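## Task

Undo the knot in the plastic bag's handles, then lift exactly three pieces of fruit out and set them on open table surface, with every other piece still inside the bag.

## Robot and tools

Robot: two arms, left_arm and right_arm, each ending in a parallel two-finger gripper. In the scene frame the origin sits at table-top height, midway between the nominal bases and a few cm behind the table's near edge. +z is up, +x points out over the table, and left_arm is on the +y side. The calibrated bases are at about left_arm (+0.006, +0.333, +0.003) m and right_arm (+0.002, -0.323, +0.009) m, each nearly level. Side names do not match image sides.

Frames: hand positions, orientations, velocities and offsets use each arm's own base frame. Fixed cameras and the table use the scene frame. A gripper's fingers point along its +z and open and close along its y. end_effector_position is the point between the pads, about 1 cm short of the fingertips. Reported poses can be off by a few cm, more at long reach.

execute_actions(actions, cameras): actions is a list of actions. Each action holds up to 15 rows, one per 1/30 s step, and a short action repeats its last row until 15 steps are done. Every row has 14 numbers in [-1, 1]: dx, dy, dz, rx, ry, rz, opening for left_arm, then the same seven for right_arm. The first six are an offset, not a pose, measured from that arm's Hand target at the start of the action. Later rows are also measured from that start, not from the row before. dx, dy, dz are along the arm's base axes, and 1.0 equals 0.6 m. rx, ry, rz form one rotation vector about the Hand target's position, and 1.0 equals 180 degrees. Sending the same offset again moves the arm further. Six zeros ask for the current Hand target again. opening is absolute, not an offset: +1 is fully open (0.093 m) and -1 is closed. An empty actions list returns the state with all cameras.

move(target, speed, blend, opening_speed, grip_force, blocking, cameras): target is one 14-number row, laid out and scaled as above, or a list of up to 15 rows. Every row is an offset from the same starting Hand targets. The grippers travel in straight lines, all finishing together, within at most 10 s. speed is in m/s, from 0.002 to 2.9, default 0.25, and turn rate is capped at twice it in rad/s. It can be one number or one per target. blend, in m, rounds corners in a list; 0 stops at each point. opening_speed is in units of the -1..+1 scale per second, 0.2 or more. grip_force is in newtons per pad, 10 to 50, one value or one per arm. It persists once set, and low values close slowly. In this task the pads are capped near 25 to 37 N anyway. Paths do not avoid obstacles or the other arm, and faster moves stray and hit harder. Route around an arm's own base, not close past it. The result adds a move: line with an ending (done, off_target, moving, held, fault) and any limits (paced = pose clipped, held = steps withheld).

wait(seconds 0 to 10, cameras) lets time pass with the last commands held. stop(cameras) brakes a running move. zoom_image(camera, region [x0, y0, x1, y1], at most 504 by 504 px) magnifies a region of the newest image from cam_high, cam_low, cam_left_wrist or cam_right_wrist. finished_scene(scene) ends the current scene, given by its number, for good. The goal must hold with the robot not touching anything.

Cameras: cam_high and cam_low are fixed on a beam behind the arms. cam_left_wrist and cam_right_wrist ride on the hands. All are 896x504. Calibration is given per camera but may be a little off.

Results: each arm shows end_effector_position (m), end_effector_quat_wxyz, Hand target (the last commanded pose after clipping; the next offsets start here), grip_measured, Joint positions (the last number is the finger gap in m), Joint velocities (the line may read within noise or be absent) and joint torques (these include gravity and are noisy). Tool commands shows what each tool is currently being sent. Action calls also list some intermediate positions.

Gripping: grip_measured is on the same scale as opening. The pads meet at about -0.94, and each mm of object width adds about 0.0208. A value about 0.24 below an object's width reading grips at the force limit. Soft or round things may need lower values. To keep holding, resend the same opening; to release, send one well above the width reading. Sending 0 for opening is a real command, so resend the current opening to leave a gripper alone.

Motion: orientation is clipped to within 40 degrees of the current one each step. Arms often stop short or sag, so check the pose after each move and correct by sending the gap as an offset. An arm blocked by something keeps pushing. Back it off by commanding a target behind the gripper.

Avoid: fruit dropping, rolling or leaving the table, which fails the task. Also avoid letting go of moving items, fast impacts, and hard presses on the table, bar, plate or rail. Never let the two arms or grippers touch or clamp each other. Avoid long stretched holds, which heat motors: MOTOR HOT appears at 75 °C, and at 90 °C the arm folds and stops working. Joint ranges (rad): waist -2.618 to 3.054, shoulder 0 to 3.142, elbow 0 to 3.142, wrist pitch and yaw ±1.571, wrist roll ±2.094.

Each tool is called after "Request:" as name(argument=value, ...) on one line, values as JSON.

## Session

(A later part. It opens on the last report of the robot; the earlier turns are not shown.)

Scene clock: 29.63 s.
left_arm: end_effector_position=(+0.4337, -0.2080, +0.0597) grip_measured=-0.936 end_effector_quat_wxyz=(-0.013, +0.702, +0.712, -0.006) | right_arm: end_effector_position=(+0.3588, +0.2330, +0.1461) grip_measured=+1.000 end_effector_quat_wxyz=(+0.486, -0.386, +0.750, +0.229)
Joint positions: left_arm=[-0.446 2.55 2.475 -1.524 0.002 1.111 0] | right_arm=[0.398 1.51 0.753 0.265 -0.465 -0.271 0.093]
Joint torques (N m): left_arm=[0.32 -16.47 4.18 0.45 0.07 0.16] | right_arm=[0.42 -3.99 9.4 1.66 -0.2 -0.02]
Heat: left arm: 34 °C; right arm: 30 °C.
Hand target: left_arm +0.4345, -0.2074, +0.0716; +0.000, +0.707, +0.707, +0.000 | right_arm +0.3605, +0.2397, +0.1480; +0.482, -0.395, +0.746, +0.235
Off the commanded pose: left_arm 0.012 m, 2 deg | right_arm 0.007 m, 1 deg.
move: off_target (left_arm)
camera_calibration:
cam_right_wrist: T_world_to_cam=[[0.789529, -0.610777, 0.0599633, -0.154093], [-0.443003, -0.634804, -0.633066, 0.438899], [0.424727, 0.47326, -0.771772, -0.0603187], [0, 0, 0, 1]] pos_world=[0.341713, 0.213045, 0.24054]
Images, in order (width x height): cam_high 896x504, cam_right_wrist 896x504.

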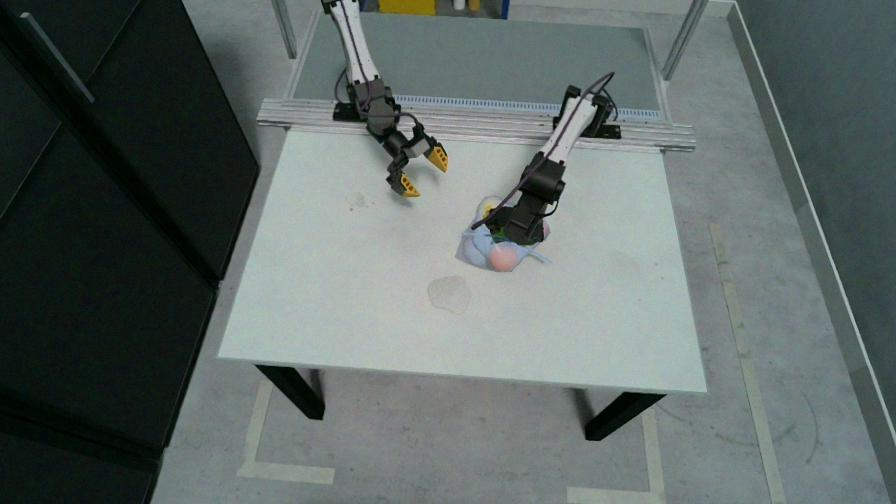

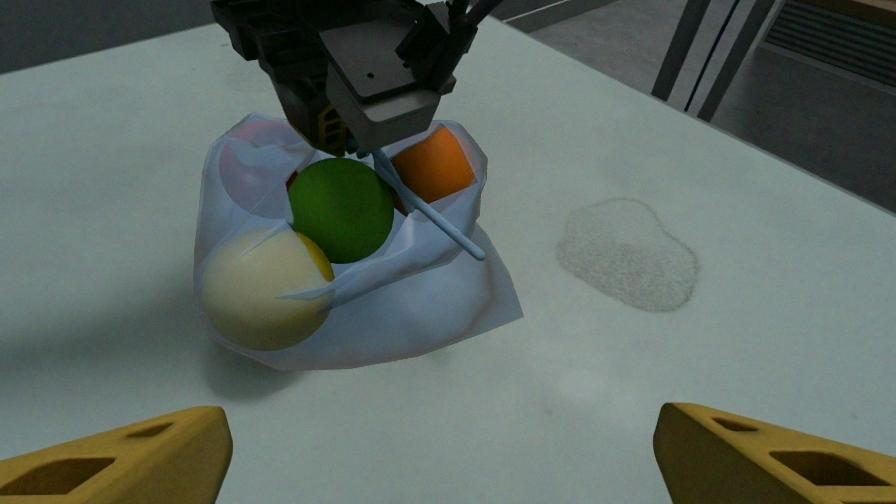

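Request:
move(target=[0, 0.0, 0.06, 0,0,0, -1, 0,0,0,0,0,0, 1], cameras=["cam_right_wrist","cam_left_wrist","cam_low"], speed=0.04)

Request:
zoom_image(camera="cam_low", region=[400, 220, 540, 330])

Scene clock: 33.03 s.
left_arm: end_effector_position=(+0.4337, -0.2080, +0.0866) grip_measured=-0.936 end_effector_quat_wxyz=(+0.006, +0.703, +0.711, +0.001) | right_arm: end_effector_position=(+0.3586, +0.2330, +0.1460) grip_measured=+1.000 end_effector_quat_wxyz=(+0.486, -0.386, +0.750, +0.229)
Joint positions: left_arm=[-0.446 2.507 2.503 -1.554 0.002 1.112 0] | right_arm=[0.398 1.51 0.753 0.264 -0.466 -0.271 0.093]
Joint torques (N m): left_arm=[0.35 -16.29 7.04 0.29 0.07 0.13] | right_arm=[0.46 -3.88 9.42 1.68 -0.18 -0.03]
Heat: left arm: 35 °C; right arm: 31 °C.
Hand target: left_arm +0.4346, -0.2074, +0.1075; +0.000, +0.707, +0.707, +0.000 | right_arm +0.3605, +0.2397, +0.1480; +0.482, -0.395, +0.746, +0.235
Off the commanded pose: left_arm 0.021 m, 1 deg | right_arm 0.007 m, 1 deg.
joint sent to its limit (left arm) — joint 4 (wrist pitch), lower limit. The joint targets are off in orientation, not in position.
move: off_target (left_arm)
camera_calibration:
cam_left_wrist: T_world_to_cam=[[-0.999292, -0.03763, 0.000139967, 0.424433], [-0.034463, 0.916671, 0.398154, 0.210508], [-0.0151108, 0.397867, -0.917318, 0.253794], [0, 0, 0, 1]] pos_world=[0.435222, -0.277972, 0.148936]
cam_right_wrist: T_world_to_cam=[[0.789827, -0.610408, 0.0597939, -0.154149], [-0.443044, -0.635236, -0.632604, 0.438789], [0.42413, 0.473156, -0.772164, -0.0600344], [0, 0, 0, 1]] pos_world=[0.341616, 0.213046, 0.24044]
Images, in order (width x height): cam_low 896x504, cam_left_wrist 896x504, cam_right_wrist 896x504.

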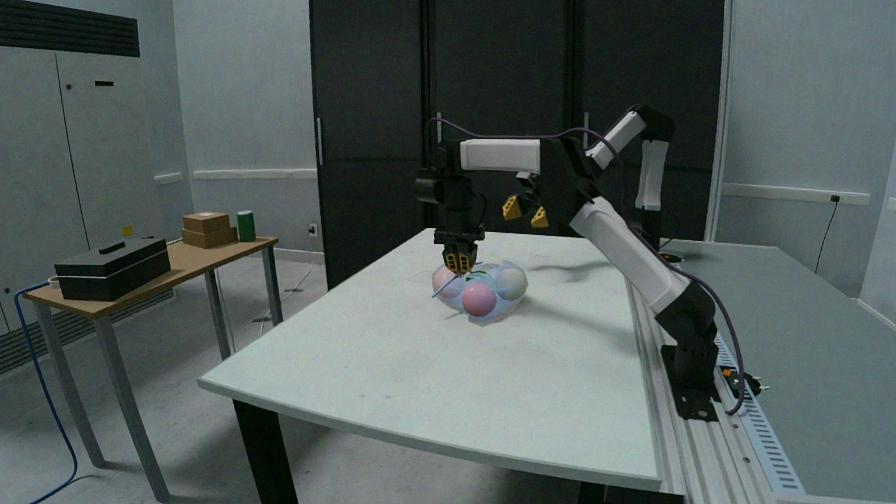

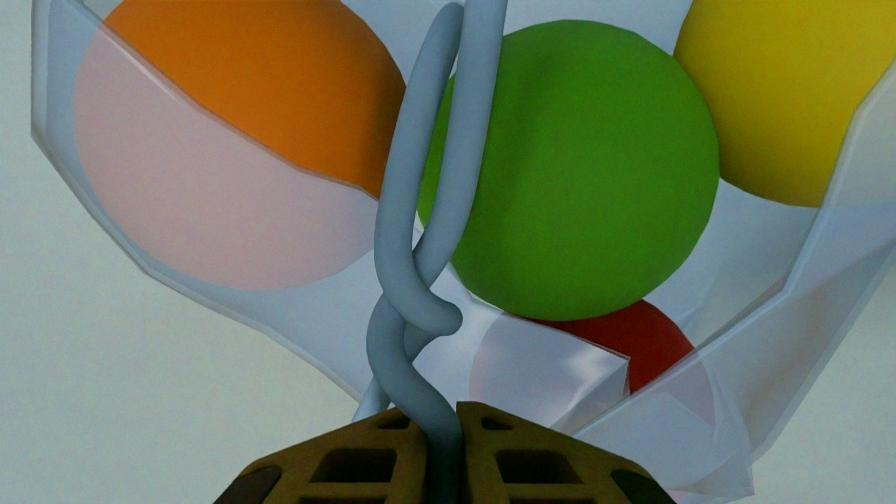

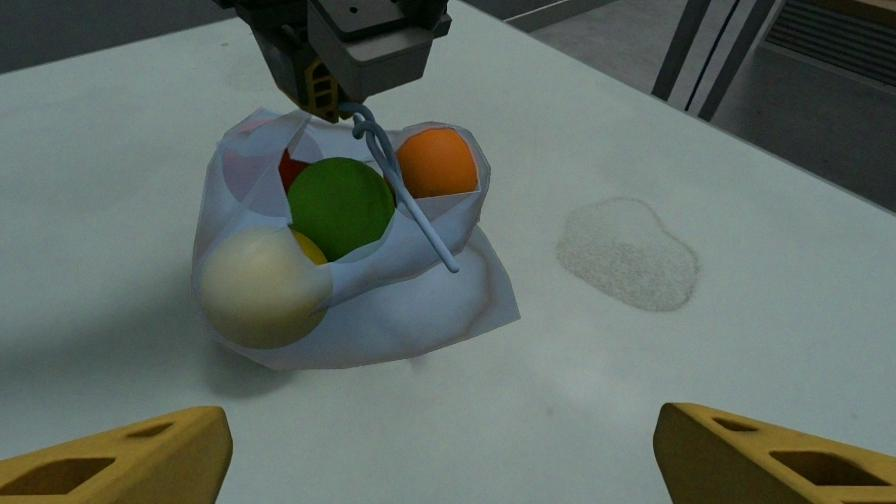

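Scaled by 3.600 from the camera's 896x504 image, which has a finer 1280x720 frame.

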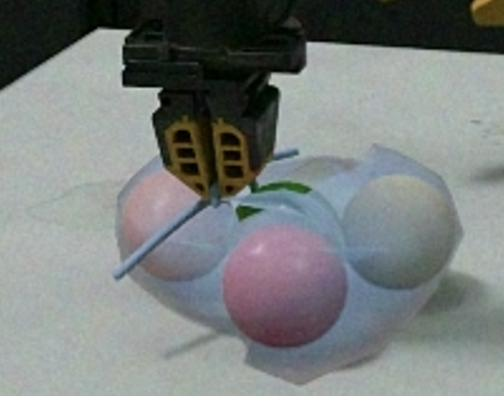

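Request:
move(target=[0, 0.0, 0.08, 0,0,0, -1, 0,0,0,0,0,0, 1], cameras=["cam_right_wrist","cam_left_wrist","cam_low"], speed=0.04)

Request:
zoom_image(camera="cam_low", region=[400, 220, 540, 330])

Scene clock: 35.20 s.
left_arm: end_effector_position=(+0.4339, -0.2081, +0.1313) grip_measured=-0.936 end_effector_quat_wxyz=(+0.052, +0.702, +0.710, +0.017) | right_arm: end_effector_position=(+0.3586, +0.2330, +0.1460) grip_measured=+1.000 end_effector_quat_wxyz=(+0.486, -0.386, +0.750, +0.229)
Joint positions: left_arm=[-0.446 2.41 2.503 -1.555 0.002 1.112 0] | right_arm=[0.398 1.51 0.753 0.264 -0.466 -0.271 0.093]
Joint torques (N m): left_arm=[0.34 -15.76 7.84 0.51 0.08 0.13] | right_arm=[0.46 -3.9 9.43 1.67 -0.18 -0.04]
Heat: left arm: 37 °C; right arm: 31 °C.
Hand target: left_arm +0.4346, -0.2074, +0.1554; +0.000, +0.707, +0.707, +0.000 | right_arm +0.3605, +0.2397, +0.1480; +0.482, -0.395, +0.746, +0.235
Off the commanded pose: left_arm 0.024 m, 6 deg | right_arm 0.007 m, 1 deg.
joint sent to its limit (left arm) — joint 4 (wrist pitch), lower limit. The joint targets are off in orientation, not in position.
move: off_target (left_arm)
camera_calibration:
cam_left_wrist: T_world_to_cam=[[-0.99561, -0.0394223, -0.084891, 0.433795], [-0.067215, 0.932314, 0.35535, 0.215876], [0.0651364, 0.359496, -0.930871, 0.253778], [0, 0, 0, 1]] pos_world=[0.429871, -0.275395, 0.196348]
cam_right_wrist: T_world_to_cam=[[0.789827, -0.610408, 0.0597939, -0.154149], [-0.443044, -0.635236, -0.632604, 0.438789], [0.42413, 0.473156, -0.772164, -0.0600344], [0, 0, 0, 1]] pos_world=[0.341616, 0.213046, 0.24044]
Images, in order (width x height): cam_low 896x504, cam_left_wrist 896x504, cam_right_wrist 896x504.

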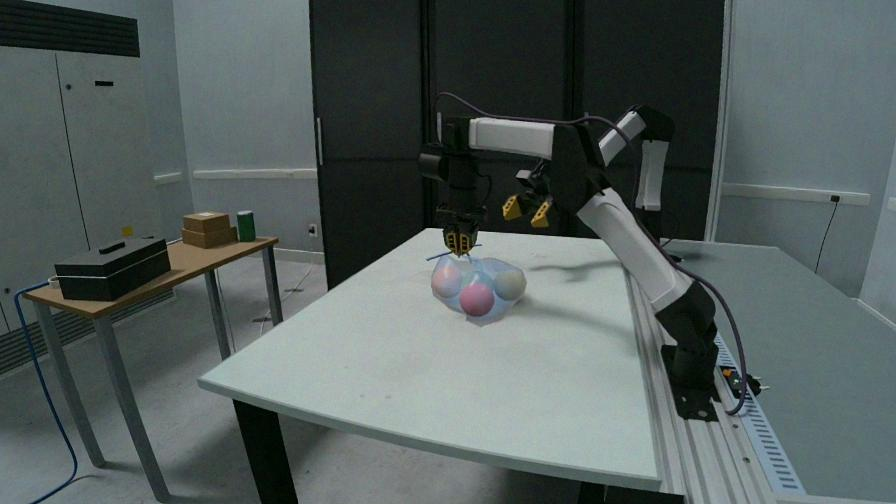

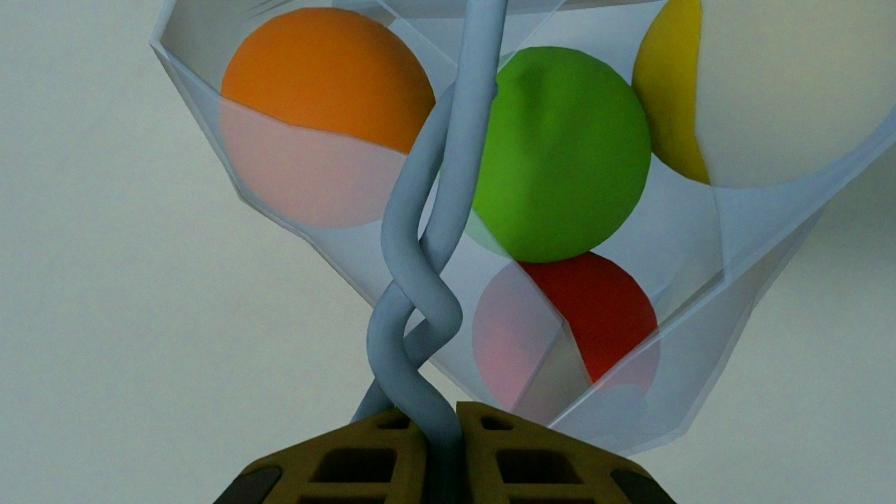

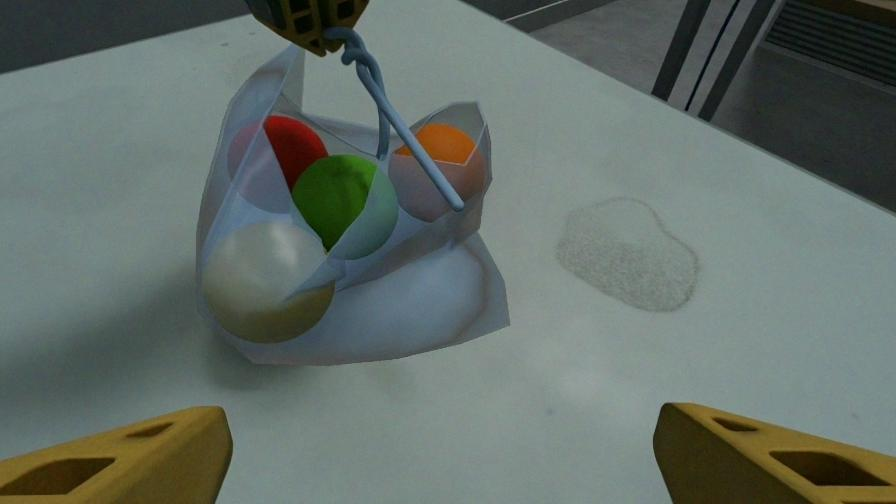

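Scaled by 3.600 from the camera's 896x504 image, which has a finer 1280x720 frame.

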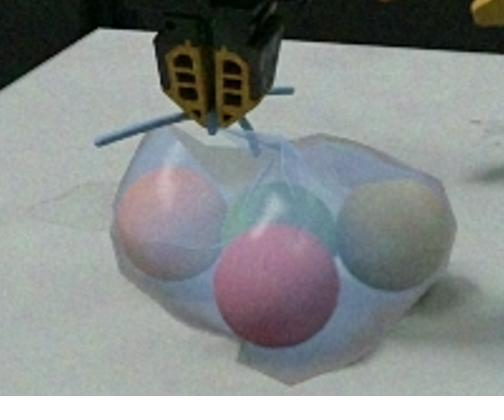

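Request:
move(target=[0, 0.0, 0.08, 0,0,0, -1, 0,0,0,0,0,0, 1], cameras=["cam_right_wrist","cam_left_wrist"], speed=0.04)

Scene clock: 38.33 s.
left_arm: end_effector_position=(+0.4362, -0.2092, +0.1791) grip_measured=-0.936 end_effector_quat_wxyz=(+0.108, +0.698, +0.707, +0.036) | right_arm: end_effector_position=(+0.3586, +0.2330, +0.1460) grip_measured=+1.000 end_effector_quat_wxyz=(+0.486, -0.386, +0.750, +0.229)
Joint positions: left_arm=[-0.446 2.332 2.545 -1.555 0.002 1.112 0] | right_arm=[0.398 1.51 0.753 0.264 -0.466 -0.271 0.093]
Joint torques (N m): left_arm=[0.39 -15.32 7.76 0.74 0.08 0.12] | right_arm=[0.39 -3.89 9.51 1.67 -0.18 -0.02]
Heat: left arm: 38 °C; right arm: 31 °C.
Hand target: left_arm +0.4345, -0.2074, +0.2034; +0.000, +0.707, +0.707, +0.000 | right_arm +0.3605, +0.2397, +0.1480; +0.482, -0.395, +0.746, +0.235
Off the commanded pose: left_arm 0.024 m, 13 deg | right_arm 0.007 m, 1 deg.
joint sent to its limit (left arm) — joint 4 (wrist pitch), lower limit. The joint targets are off in orientation, not in position.
move: off_target (left_arm)
camera_calibration:
cam_left_wrist: T_world_to_cam=[[-0.980778, -0.0465232, -0.189501, 0.450897], [-0.102505, 0.949206, 0.297489, 0.229436], [0.166035, 0.311196, -0.935729, 0.245242], [0, 0, 0, 1]] pos_world=[0.425029, -0.273123, 0.24667]
cam_right_wrist: T_world_to_cam=[[0.789827, -0.610408, 0.0597939, -0.154149], [-0.443044, -0.635236, -0.632604, 0.438789], [0.42413, 0.473156, -0.772164, -0.0600344], [0, 0, 0, 1]] pos_world=[0.341616, 0.213046, 0.24044]
Images, in order (width x height): cam_left_wrist 896x504, cam_right_wrist 896x504.

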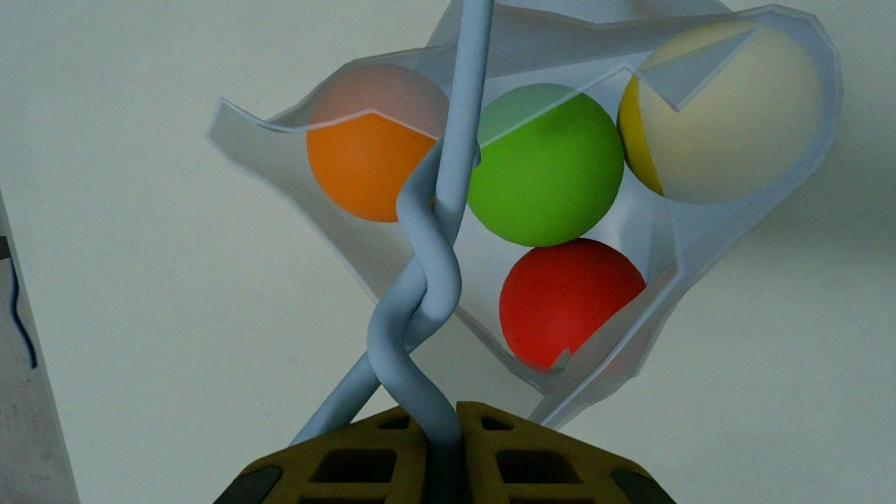

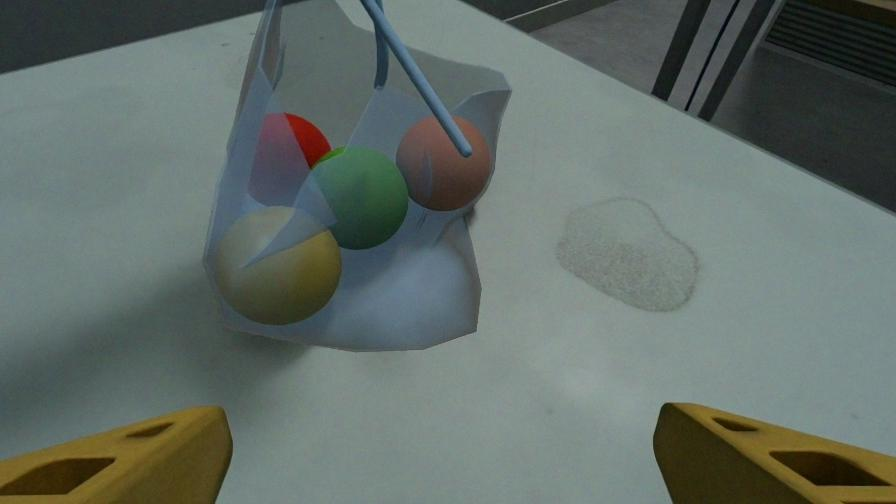

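Request:
move(target=[0, 0.0, 0, -0.28,0,0, -1, 0,0,0,0,0,0, 1], cameras=["all"], speed=0.15)

Scene clock: 44.23 s.
left_arm: end_effector_position=(+0.4357, -0.2066, +0.1955) grip_measured=-0.936 end_effector_quat_wxyz=(+0.287, +0.635, +0.650, -0.304) | right_arm: end_effector_position=(+0.3586, +0.2330, +0.1460) grip_measured=+1.000 end_effector_quat_wxyz=(+0.486, -0.386, +0.750, +0.229)
Joint positions: left_arm=[-0.178 2.253 2.25 -1.385 0.848 1.287 0] | right_arm=[0.398 1.51 0.753 0.264 -0.466 -0.271 0.093]
Joint torques (N m): left_arm=[0.31 -13.86 4.79 0.88 0.76 0.13] | right_arm=[0.38 -3.93 9.39 1.66 -0.19 -0.02]
Heat: left arm: 40 °C; right arm: 32 °C.
Hand target: left_arm +0.4346, -0.2074, +0.2034; +0.301, +0.640, +0.640, -0.301 | right_arm +0.3605, +0.2397, +0.1480; +0.482, -0.395, +0.746, +0.235
Off the commanded pose: left_arm 0.008 m, 2 deg | right_arm 0.007 m, 1 deg.
move: done
camera_calibration:
cam_left_wrist: T_world_to_cam=[[-0.998215, -0.0171292, 0.0572176, 0.419065], [-0.0400753, 0.902417, -0.428995, 0.327155], [-0.0442858, -0.430522, -0.901493, 0.191499], [0, 0, 0, 1]] pos_world=[0.439908, -0.205608, 0.289005]
cam_right_wrist: T_world_to_cam=[[0.789827, -0.610408, 0.0597939, -0.154149], [-0.443044, -0.635236, -0.632604, 0.438789], [0.42413, 0.473156, -0.772164, -0.0600344], [0, 0, 0, 1]] pos_world=[0.341616, 0.213046, 0.24044]

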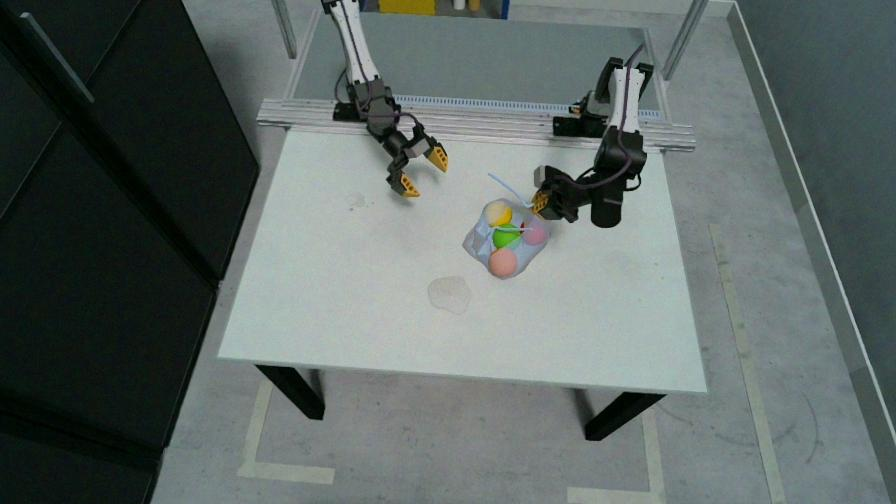

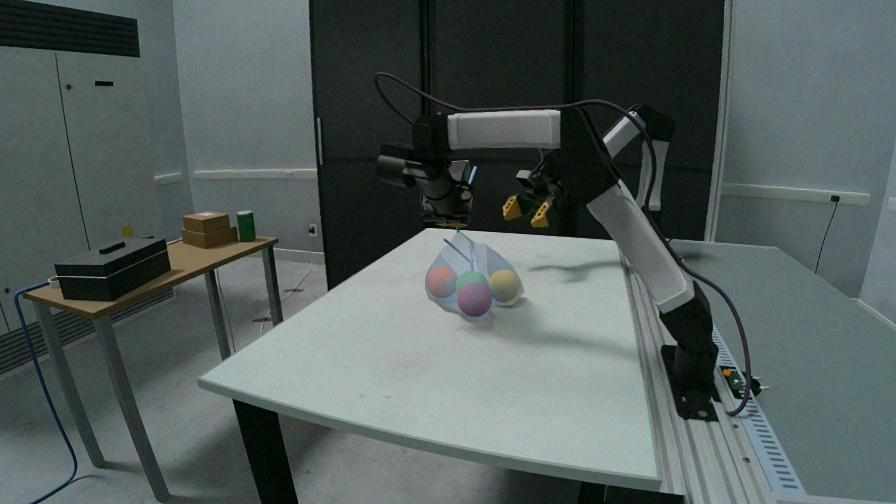

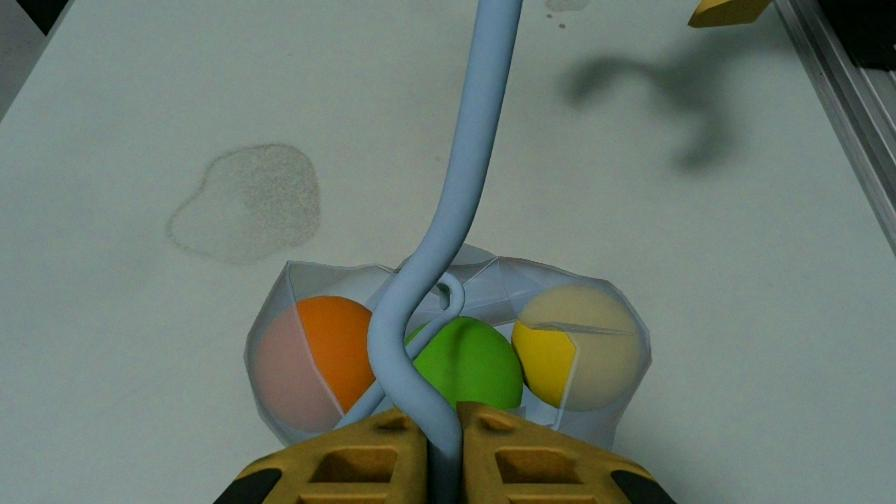

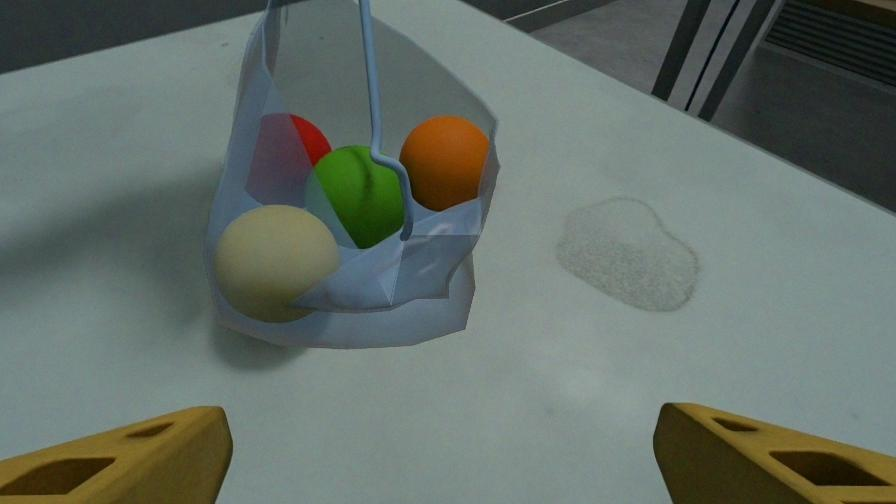

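Request:
move(target=[0, 0.1, -0.03, 0,0,0, -1, 0,0.13,0.17,-0.084,0.183,-0.297, 1], cameras=["all"], speed=0.15)

Scene clock: 50.30 s.
left_arm: end_effector_position=(+0.4406, -0.1478, +0.1817) grip_measured=-0.936 end_effector_quat_wxyz=(+0.301, +0.641, +0.642, -0.294) | right_arm: end_effector_position=(+0.3602, +0.3131, +0.2564) grip_measured=+1.000 end_effector_quat_wxyz=(+0.266, +0.000, +0.964, +0.010)
Joint positions: left_arm=[-0.044 2.253 2.196 -1.447 0.866 1.495 0] | right_arm=[0.847 2.216 2.587 -1.551 0.38 0.771 0.093]
Joint torques (N m): left_arm=[0.5 -13.15 4.78 0.31 0.79 0.14] | right_arm=[0.44 -7.34 7.64 0.89 0.43 0.14]
Heat: left arm: 41 °C; right arm: 32 °C.
Hand target: left_arm +0.4346, -0.1473, +0.1854; +0.301, +0.640, +0.640, -0.301 | right_arm +0.3605, +0.3178, +0.2498; +0.259, +0.000, +0.966, +0.000
Off the commanded pose: left_arm 0.007 m, 1 deg | right_arm 0.008 m, 1 deg.
joint sent to its limit (right arm) — joint 4 (wrist pitch), lower limit. The joint targets still meet the commanded pose.
move: done
camera_calibration:
cam_left_wrist: T_world_to_cam=[[-0.999759, -0.0137822, 0.0170771, 0.434298], [-0.0198431, 0.90008, -0.435273, 0.260234], [-0.00937173, -0.435507, -0.900136, 0.188367], [0, 0, 0, 1]] pos_world=[0.441123, -0.14621, 0.275412]
cam_right_wrist: T_world_to_cam=[[0.00616005, -0.999882, 0.0140641, 0.302854], [-0.995925, -0.0074, -0.0898867, 0.423664], [0.0899802, -0.0134531, -0.995853, 0.316663], [0, 0, 0, 1]] pos_world=[0.391578, 0.310213, 0.349172]

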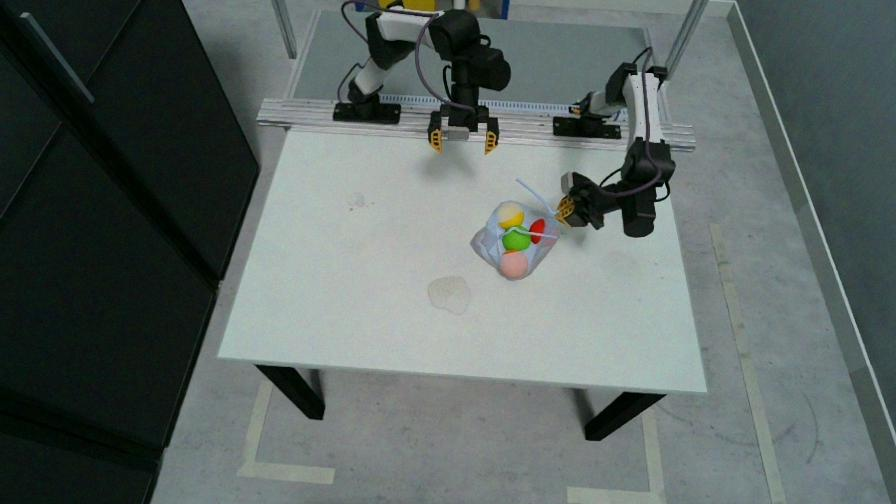

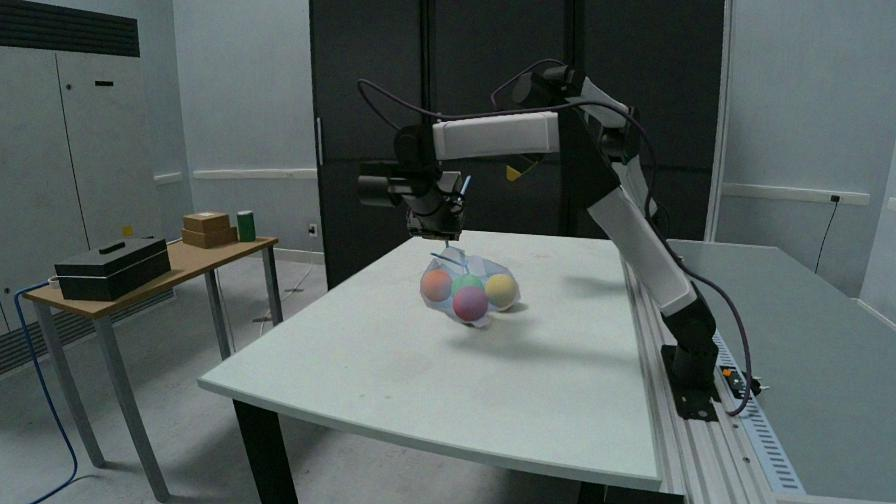

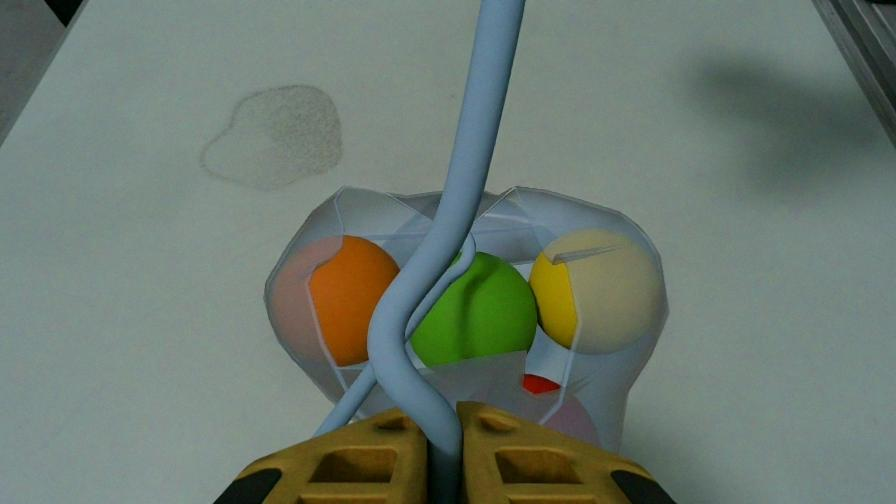

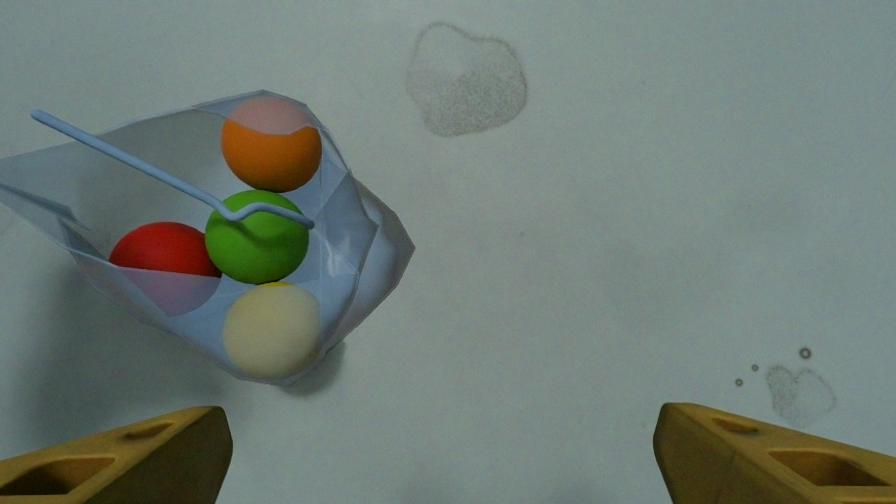

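Request:
move(target=[0, 0, 0, 0,0,0, -1, 0.1325,0.11,-0.17,0.089,-0.089,0.494, -0.2], cameras=["all"], speed=0.15)

Scene clock: 58.87 s.
left_arm: end_effector_position=(+0.4406, -0.1478, +0.1818) grip_measured=-0.936 end_effector_quat_wxyz=(+0.301, +0.641, +0.642, -0.294) | right_arm: end_effector_position=(+0.4396, +0.3804, +0.1556) grip_measured=-0.198 end_effector_quat_wxyz=(-0.309, +0.637, -0.642, -0.294)
Joint positions: left_arm=[-0.044 2.253 2.196 -1.447 0.866 1.495 0] | right_arm=[0.522 2.39 2.275 -0.891 -0.718 -0.824 0.036]
Joint torques (N m): left_arm=[0.46 -13.11 4.74 0.32 0.79 0.12] | right_arm=[-0.02 -9.31 9.4 1.06 -0.39 -0.02]
Heat: left arm: 42 °C; right arm: 32 °C.
Hand target: left_arm +0.4346, -0.1474, +0.1855; +0.301, +0.640, +0.640, -0.301 | right_arm +0.4400, +0.3838, +0.1480; -0.301, +0.640, -0.640, -0.301
Off the commanded pose: left_arm 0.007 m, 1 deg | right_arm 0.009 m, 1 deg.
move: done
camera_calibration:
cam_left_wrist: T_world_to_cam=[[-0.999766, -0.0135474, 0.0168621, 0.434295], [-0.0195418, 0.899908, -0.435643, 0.260176], [-0.00927251, -0.43587, -0.899962, 0.188221], [0, 0, 0, 1]] pos_world=[0.441023, -0.14621, 0.275412]
cam_right_wrist: T_world_to_cam=[[0.998506, -0.0260413, 0.0480398, -0.44083], [-0.00350229, -0.907832, -0.41932, 0.451731], [0.0545318, 0.418526, -0.906566, 0.047416], [0, 0, 0, 1]] pos_world=[0.439168, 0.378771, 0.253583]

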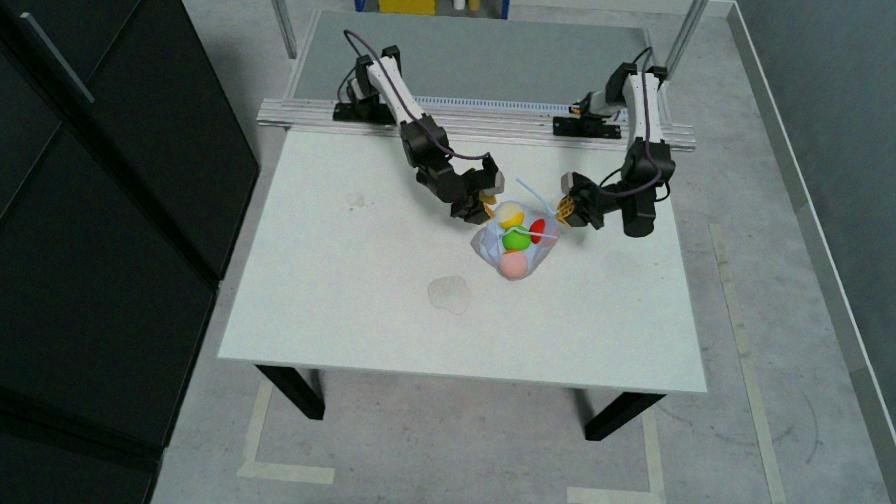

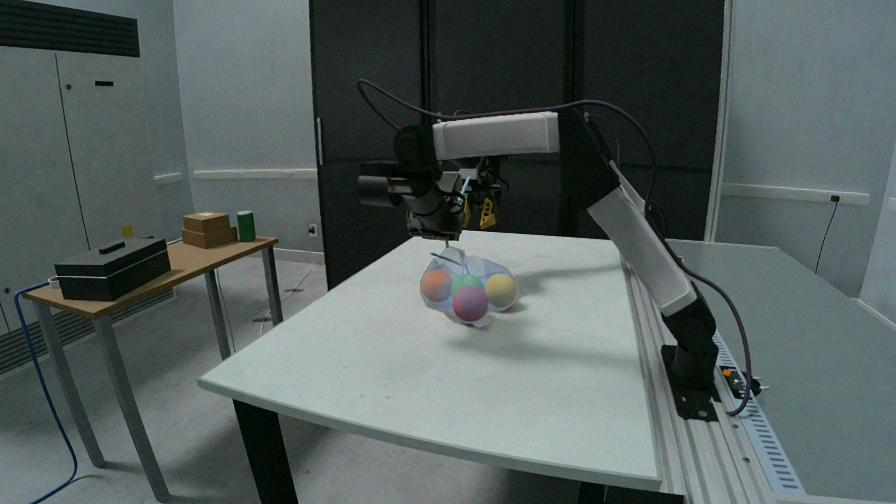

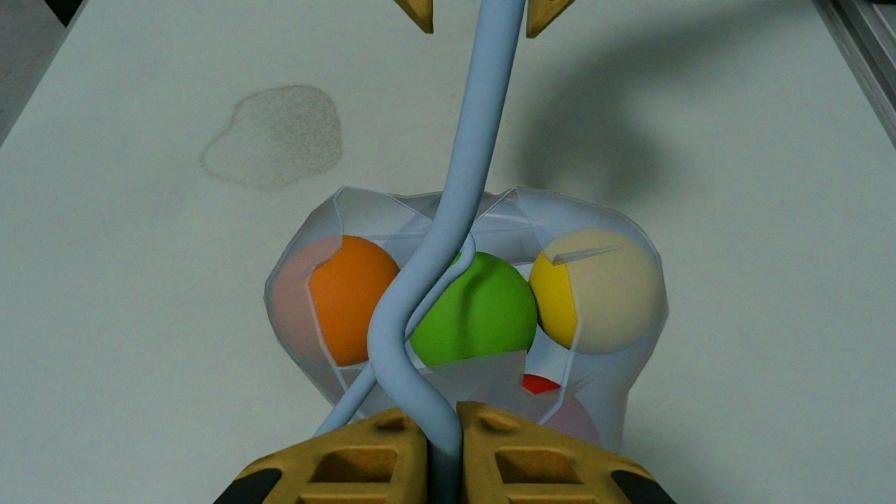

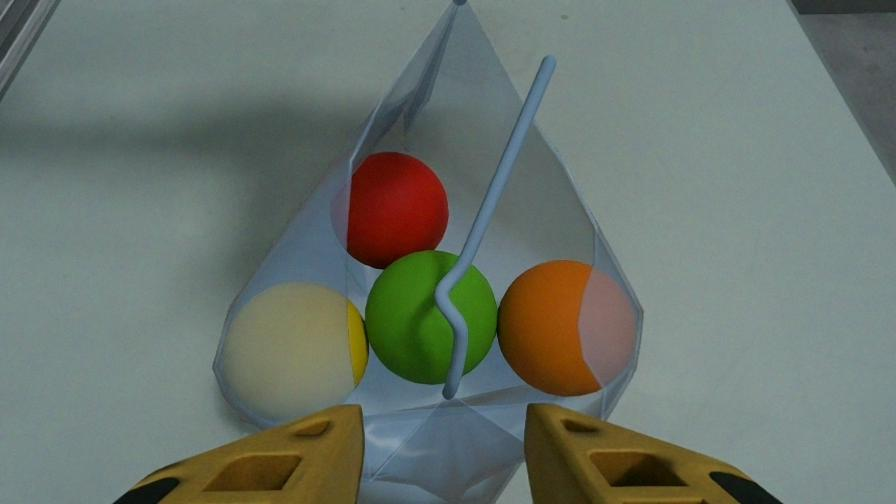

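Request:
move(target=[0, 0, 0, 0,0,0, -1, 0.022,0.07,-0.14,0,0,0, -0.35], cameras=["cam_left_wrist","cam_right_wrist","cam_low"], speed=0.1)

Request:
zoom_image(camera="cam_low", region=[390, 220, 540, 340])

Scene clock: 61.63 s.
left_arm: end_effector_position=(+0.4406, -0.1478, +0.1818) grip_measured=-0.936 end_effector_quat_wxyz=(+0.301, +0.641, +0.642, -0.294) | right_arm: end_effector_position=(+0.4505, +0.4174, +0.0695) grip_measured=-0.348 end_effector_quat_wxyz=(-0.297, +0.638, -0.642, -0.304)
Joint positions: left_arm=[-0.044 2.253 2.196 -1.447 0.866 1.495 0] | right_arm=[0.567 2.583 2.288 -0.707 -0.711 -0.78 0.028]
Joint torques (N m): left_arm=[0.47 -13.09 4.81 0.32 0.79 0.13] | right_arm=[0.65 -10.55 9.4 1.38 -0.17 0.13]
Heat: left arm: 43 °C; right arm: 32 °C.
Hand target: left_arm +0.4346, -0.1474, +0.1855; +0.301, +0.640, +0.640, -0.301 | right_arm +0.4532, +0.4257, +0.0639; -0.301, +0.640, -0.640, -0.301
Off the commanded pose: left_arm 0.007 m, 1 deg | right_arm 0.010 m, 1 deg.
move: done
camera_calibration:
cam_left_wrist: T_world_to_cam=[[-0.999766, -0.0135474, 0.0168621, 0.434295], [-0.0195418, 0.899908, -0.435643, 0.260176], [-0.00927251, -0.43587, -0.899962, 0.188221], [0, 0, 0, 1]] pos_world=[0.441023, -0.14621, 0.275412]
cam_right_wrist: T_world_to_cam=[[0.999733, -0.0119222, 0.0197924, -0.451099], [-0.00258541, -0.90894, -0.416919, 0.449142], [0.0229607, 0.416757, -0.908728, -0.0315315], [0, 0, 0, 1]] pos_world=[0.452864, 0.416006, 0.167531]
Images, in order (width x height): cam_low 896x504, cam_left_wrist 896x504, cam_right_wrist 896x504.

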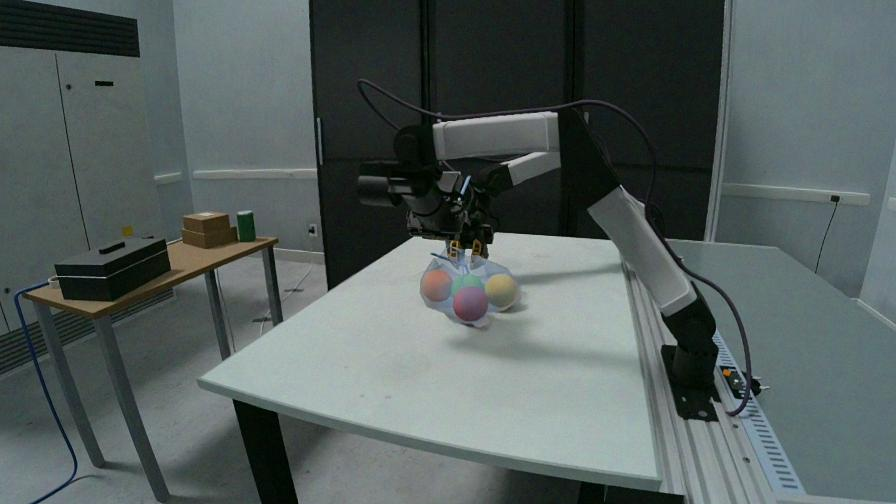

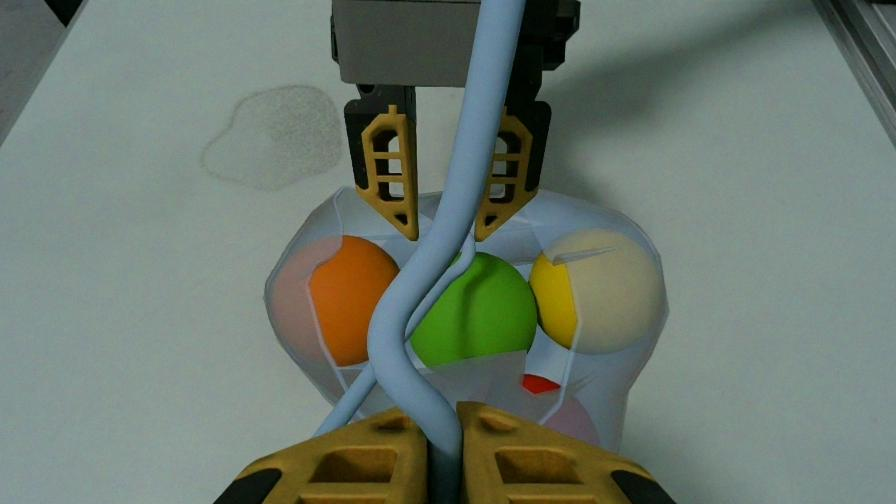

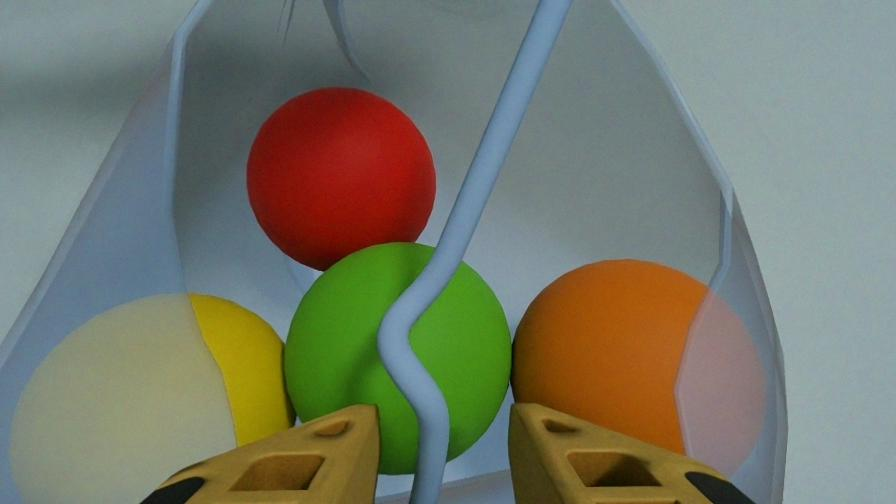

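Scaled by 3.360 from the camera's 896x504 image, which has a finer 1280x720 frame.

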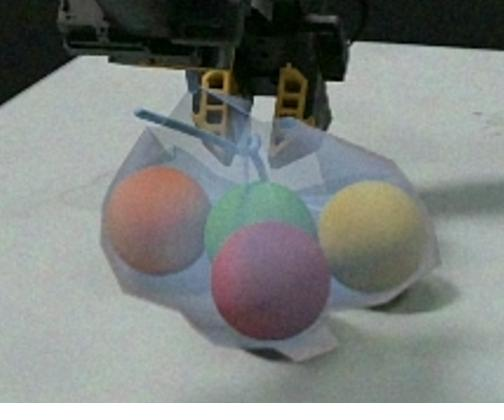

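Request:
move(target=[[0, 0, 0, 0,0,0, -1, -0.006,0.0,-0.03,0,0,0, -0.35],[0, 0, 0, 0,0,0, -1, -0.006,0.0,-0.03,0,0,0, -1]], cameras=["cam_left_wrist","cam_right_wrist","cam_low"], speed=0.1)

Request:
zoom_image(camera="cam_low", region=[390, 220, 540, 340])

Scene clock: 63.87 s.
left_arm: end_effector_position=(+0.4406, -0.1478, +0.1818) grip_measured=-0.936 end_effector_quat_wxyz=(+0.301, +0.641, +0.642, -0.294) | right_arm: end_effector_position=(+0.4540, +0.4195, +0.0603) grip_measured=-0.943 end_effector_quat_wxyz=(-0.309, +0.638, -0.638, -0.301)
Joint positions: left_arm=[-0.044 2.253 2.196 -1.447 0.866 1.495 0] | right_arm=[0.567 2.583 2.238 -0.628 -0.71 -0.776 0]
Joint torques (N m): left_arm=[0.46 -13.15 4.75 0.32 0.8 0.13] | right_arm=[0.91 -11.23 6.24 1.44 -0.18 0.14]
Heat: left arm: 43 °C; right arm: 32 °C.
Hand target: left_arm +0.4345, -0.1474, +0.1855; +0.301, +0.640, +0.640, -0.301 | right_arm +0.4497, +0.4258, +0.0460; -0.302, +0.640, -0.640, -0.301
Off the commanded pose: left_arm 0.007 m, 1 deg | right_arm 0.016 m, 1 deg.
move: off_target (right_arm); target 2's new opening was sent with right_arm's hand 0.016 m and 1 deg from that target
camera_calibration:
cam_left_wrist: T_world_to_cam=[[-0.999761, -0.0135089, 0.0171745, 0.434212], [-0.0196424, 0.899948, -0.435555, 0.260202], [-0.00957232, -0.435788, -0.899998, 0.188375], [0, 0, 0, 1]] pos_world=[0.441022, -0.14621, 0.275412]
cam_right_wrist: T_world_to_cam=[[0.998982, -0.0153517, 0.0424101, -0.454046], [0.00438886, -0.902743, -0.430158, 0.442218], [0.0448891, 0.429906, -0.901757, -0.0567951], [0, 0, 0, 1]] pos_world=[0.454192, 0.416656, 0.158264]
Images, in order (width x height): cam_low 896x504, cam_left_wrist 896x504, cam_right_wrist 896x504.

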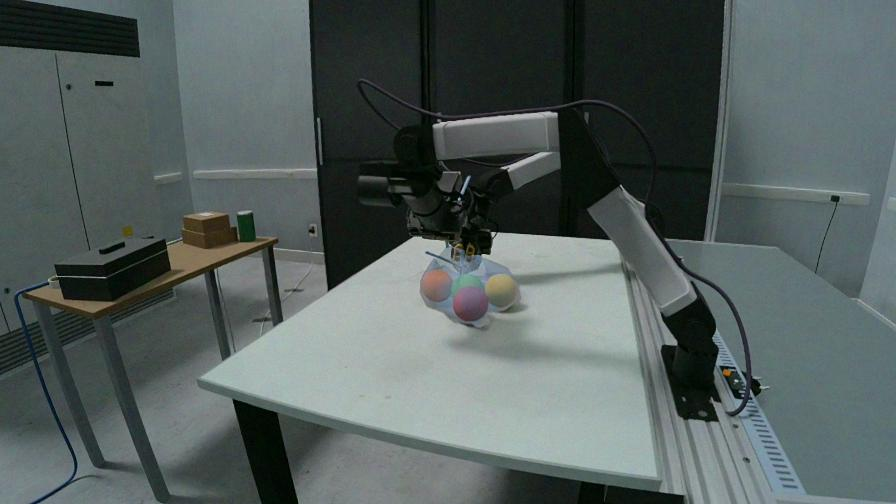

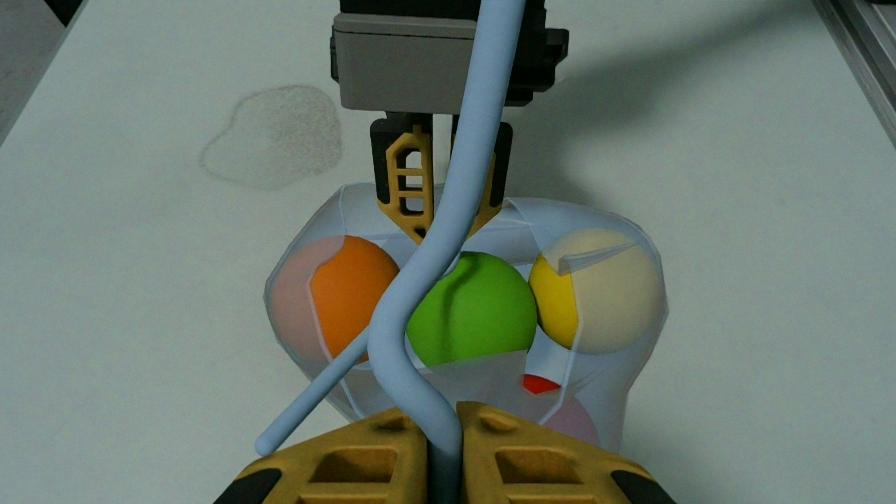

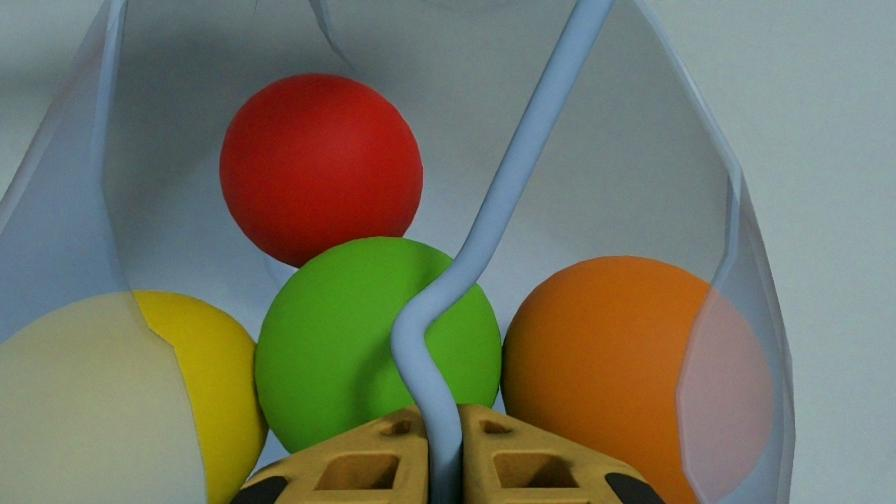

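Scaled by 3.360 from the camera's 896x504 image, which has a finer 1280x720 frame.

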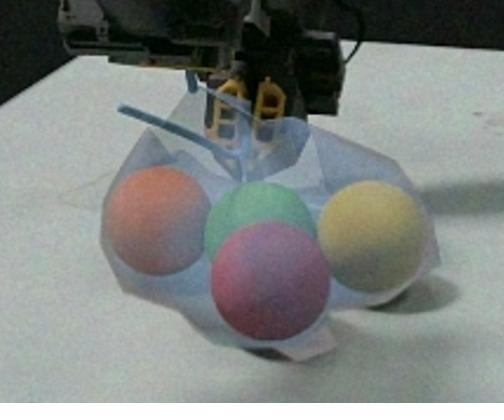

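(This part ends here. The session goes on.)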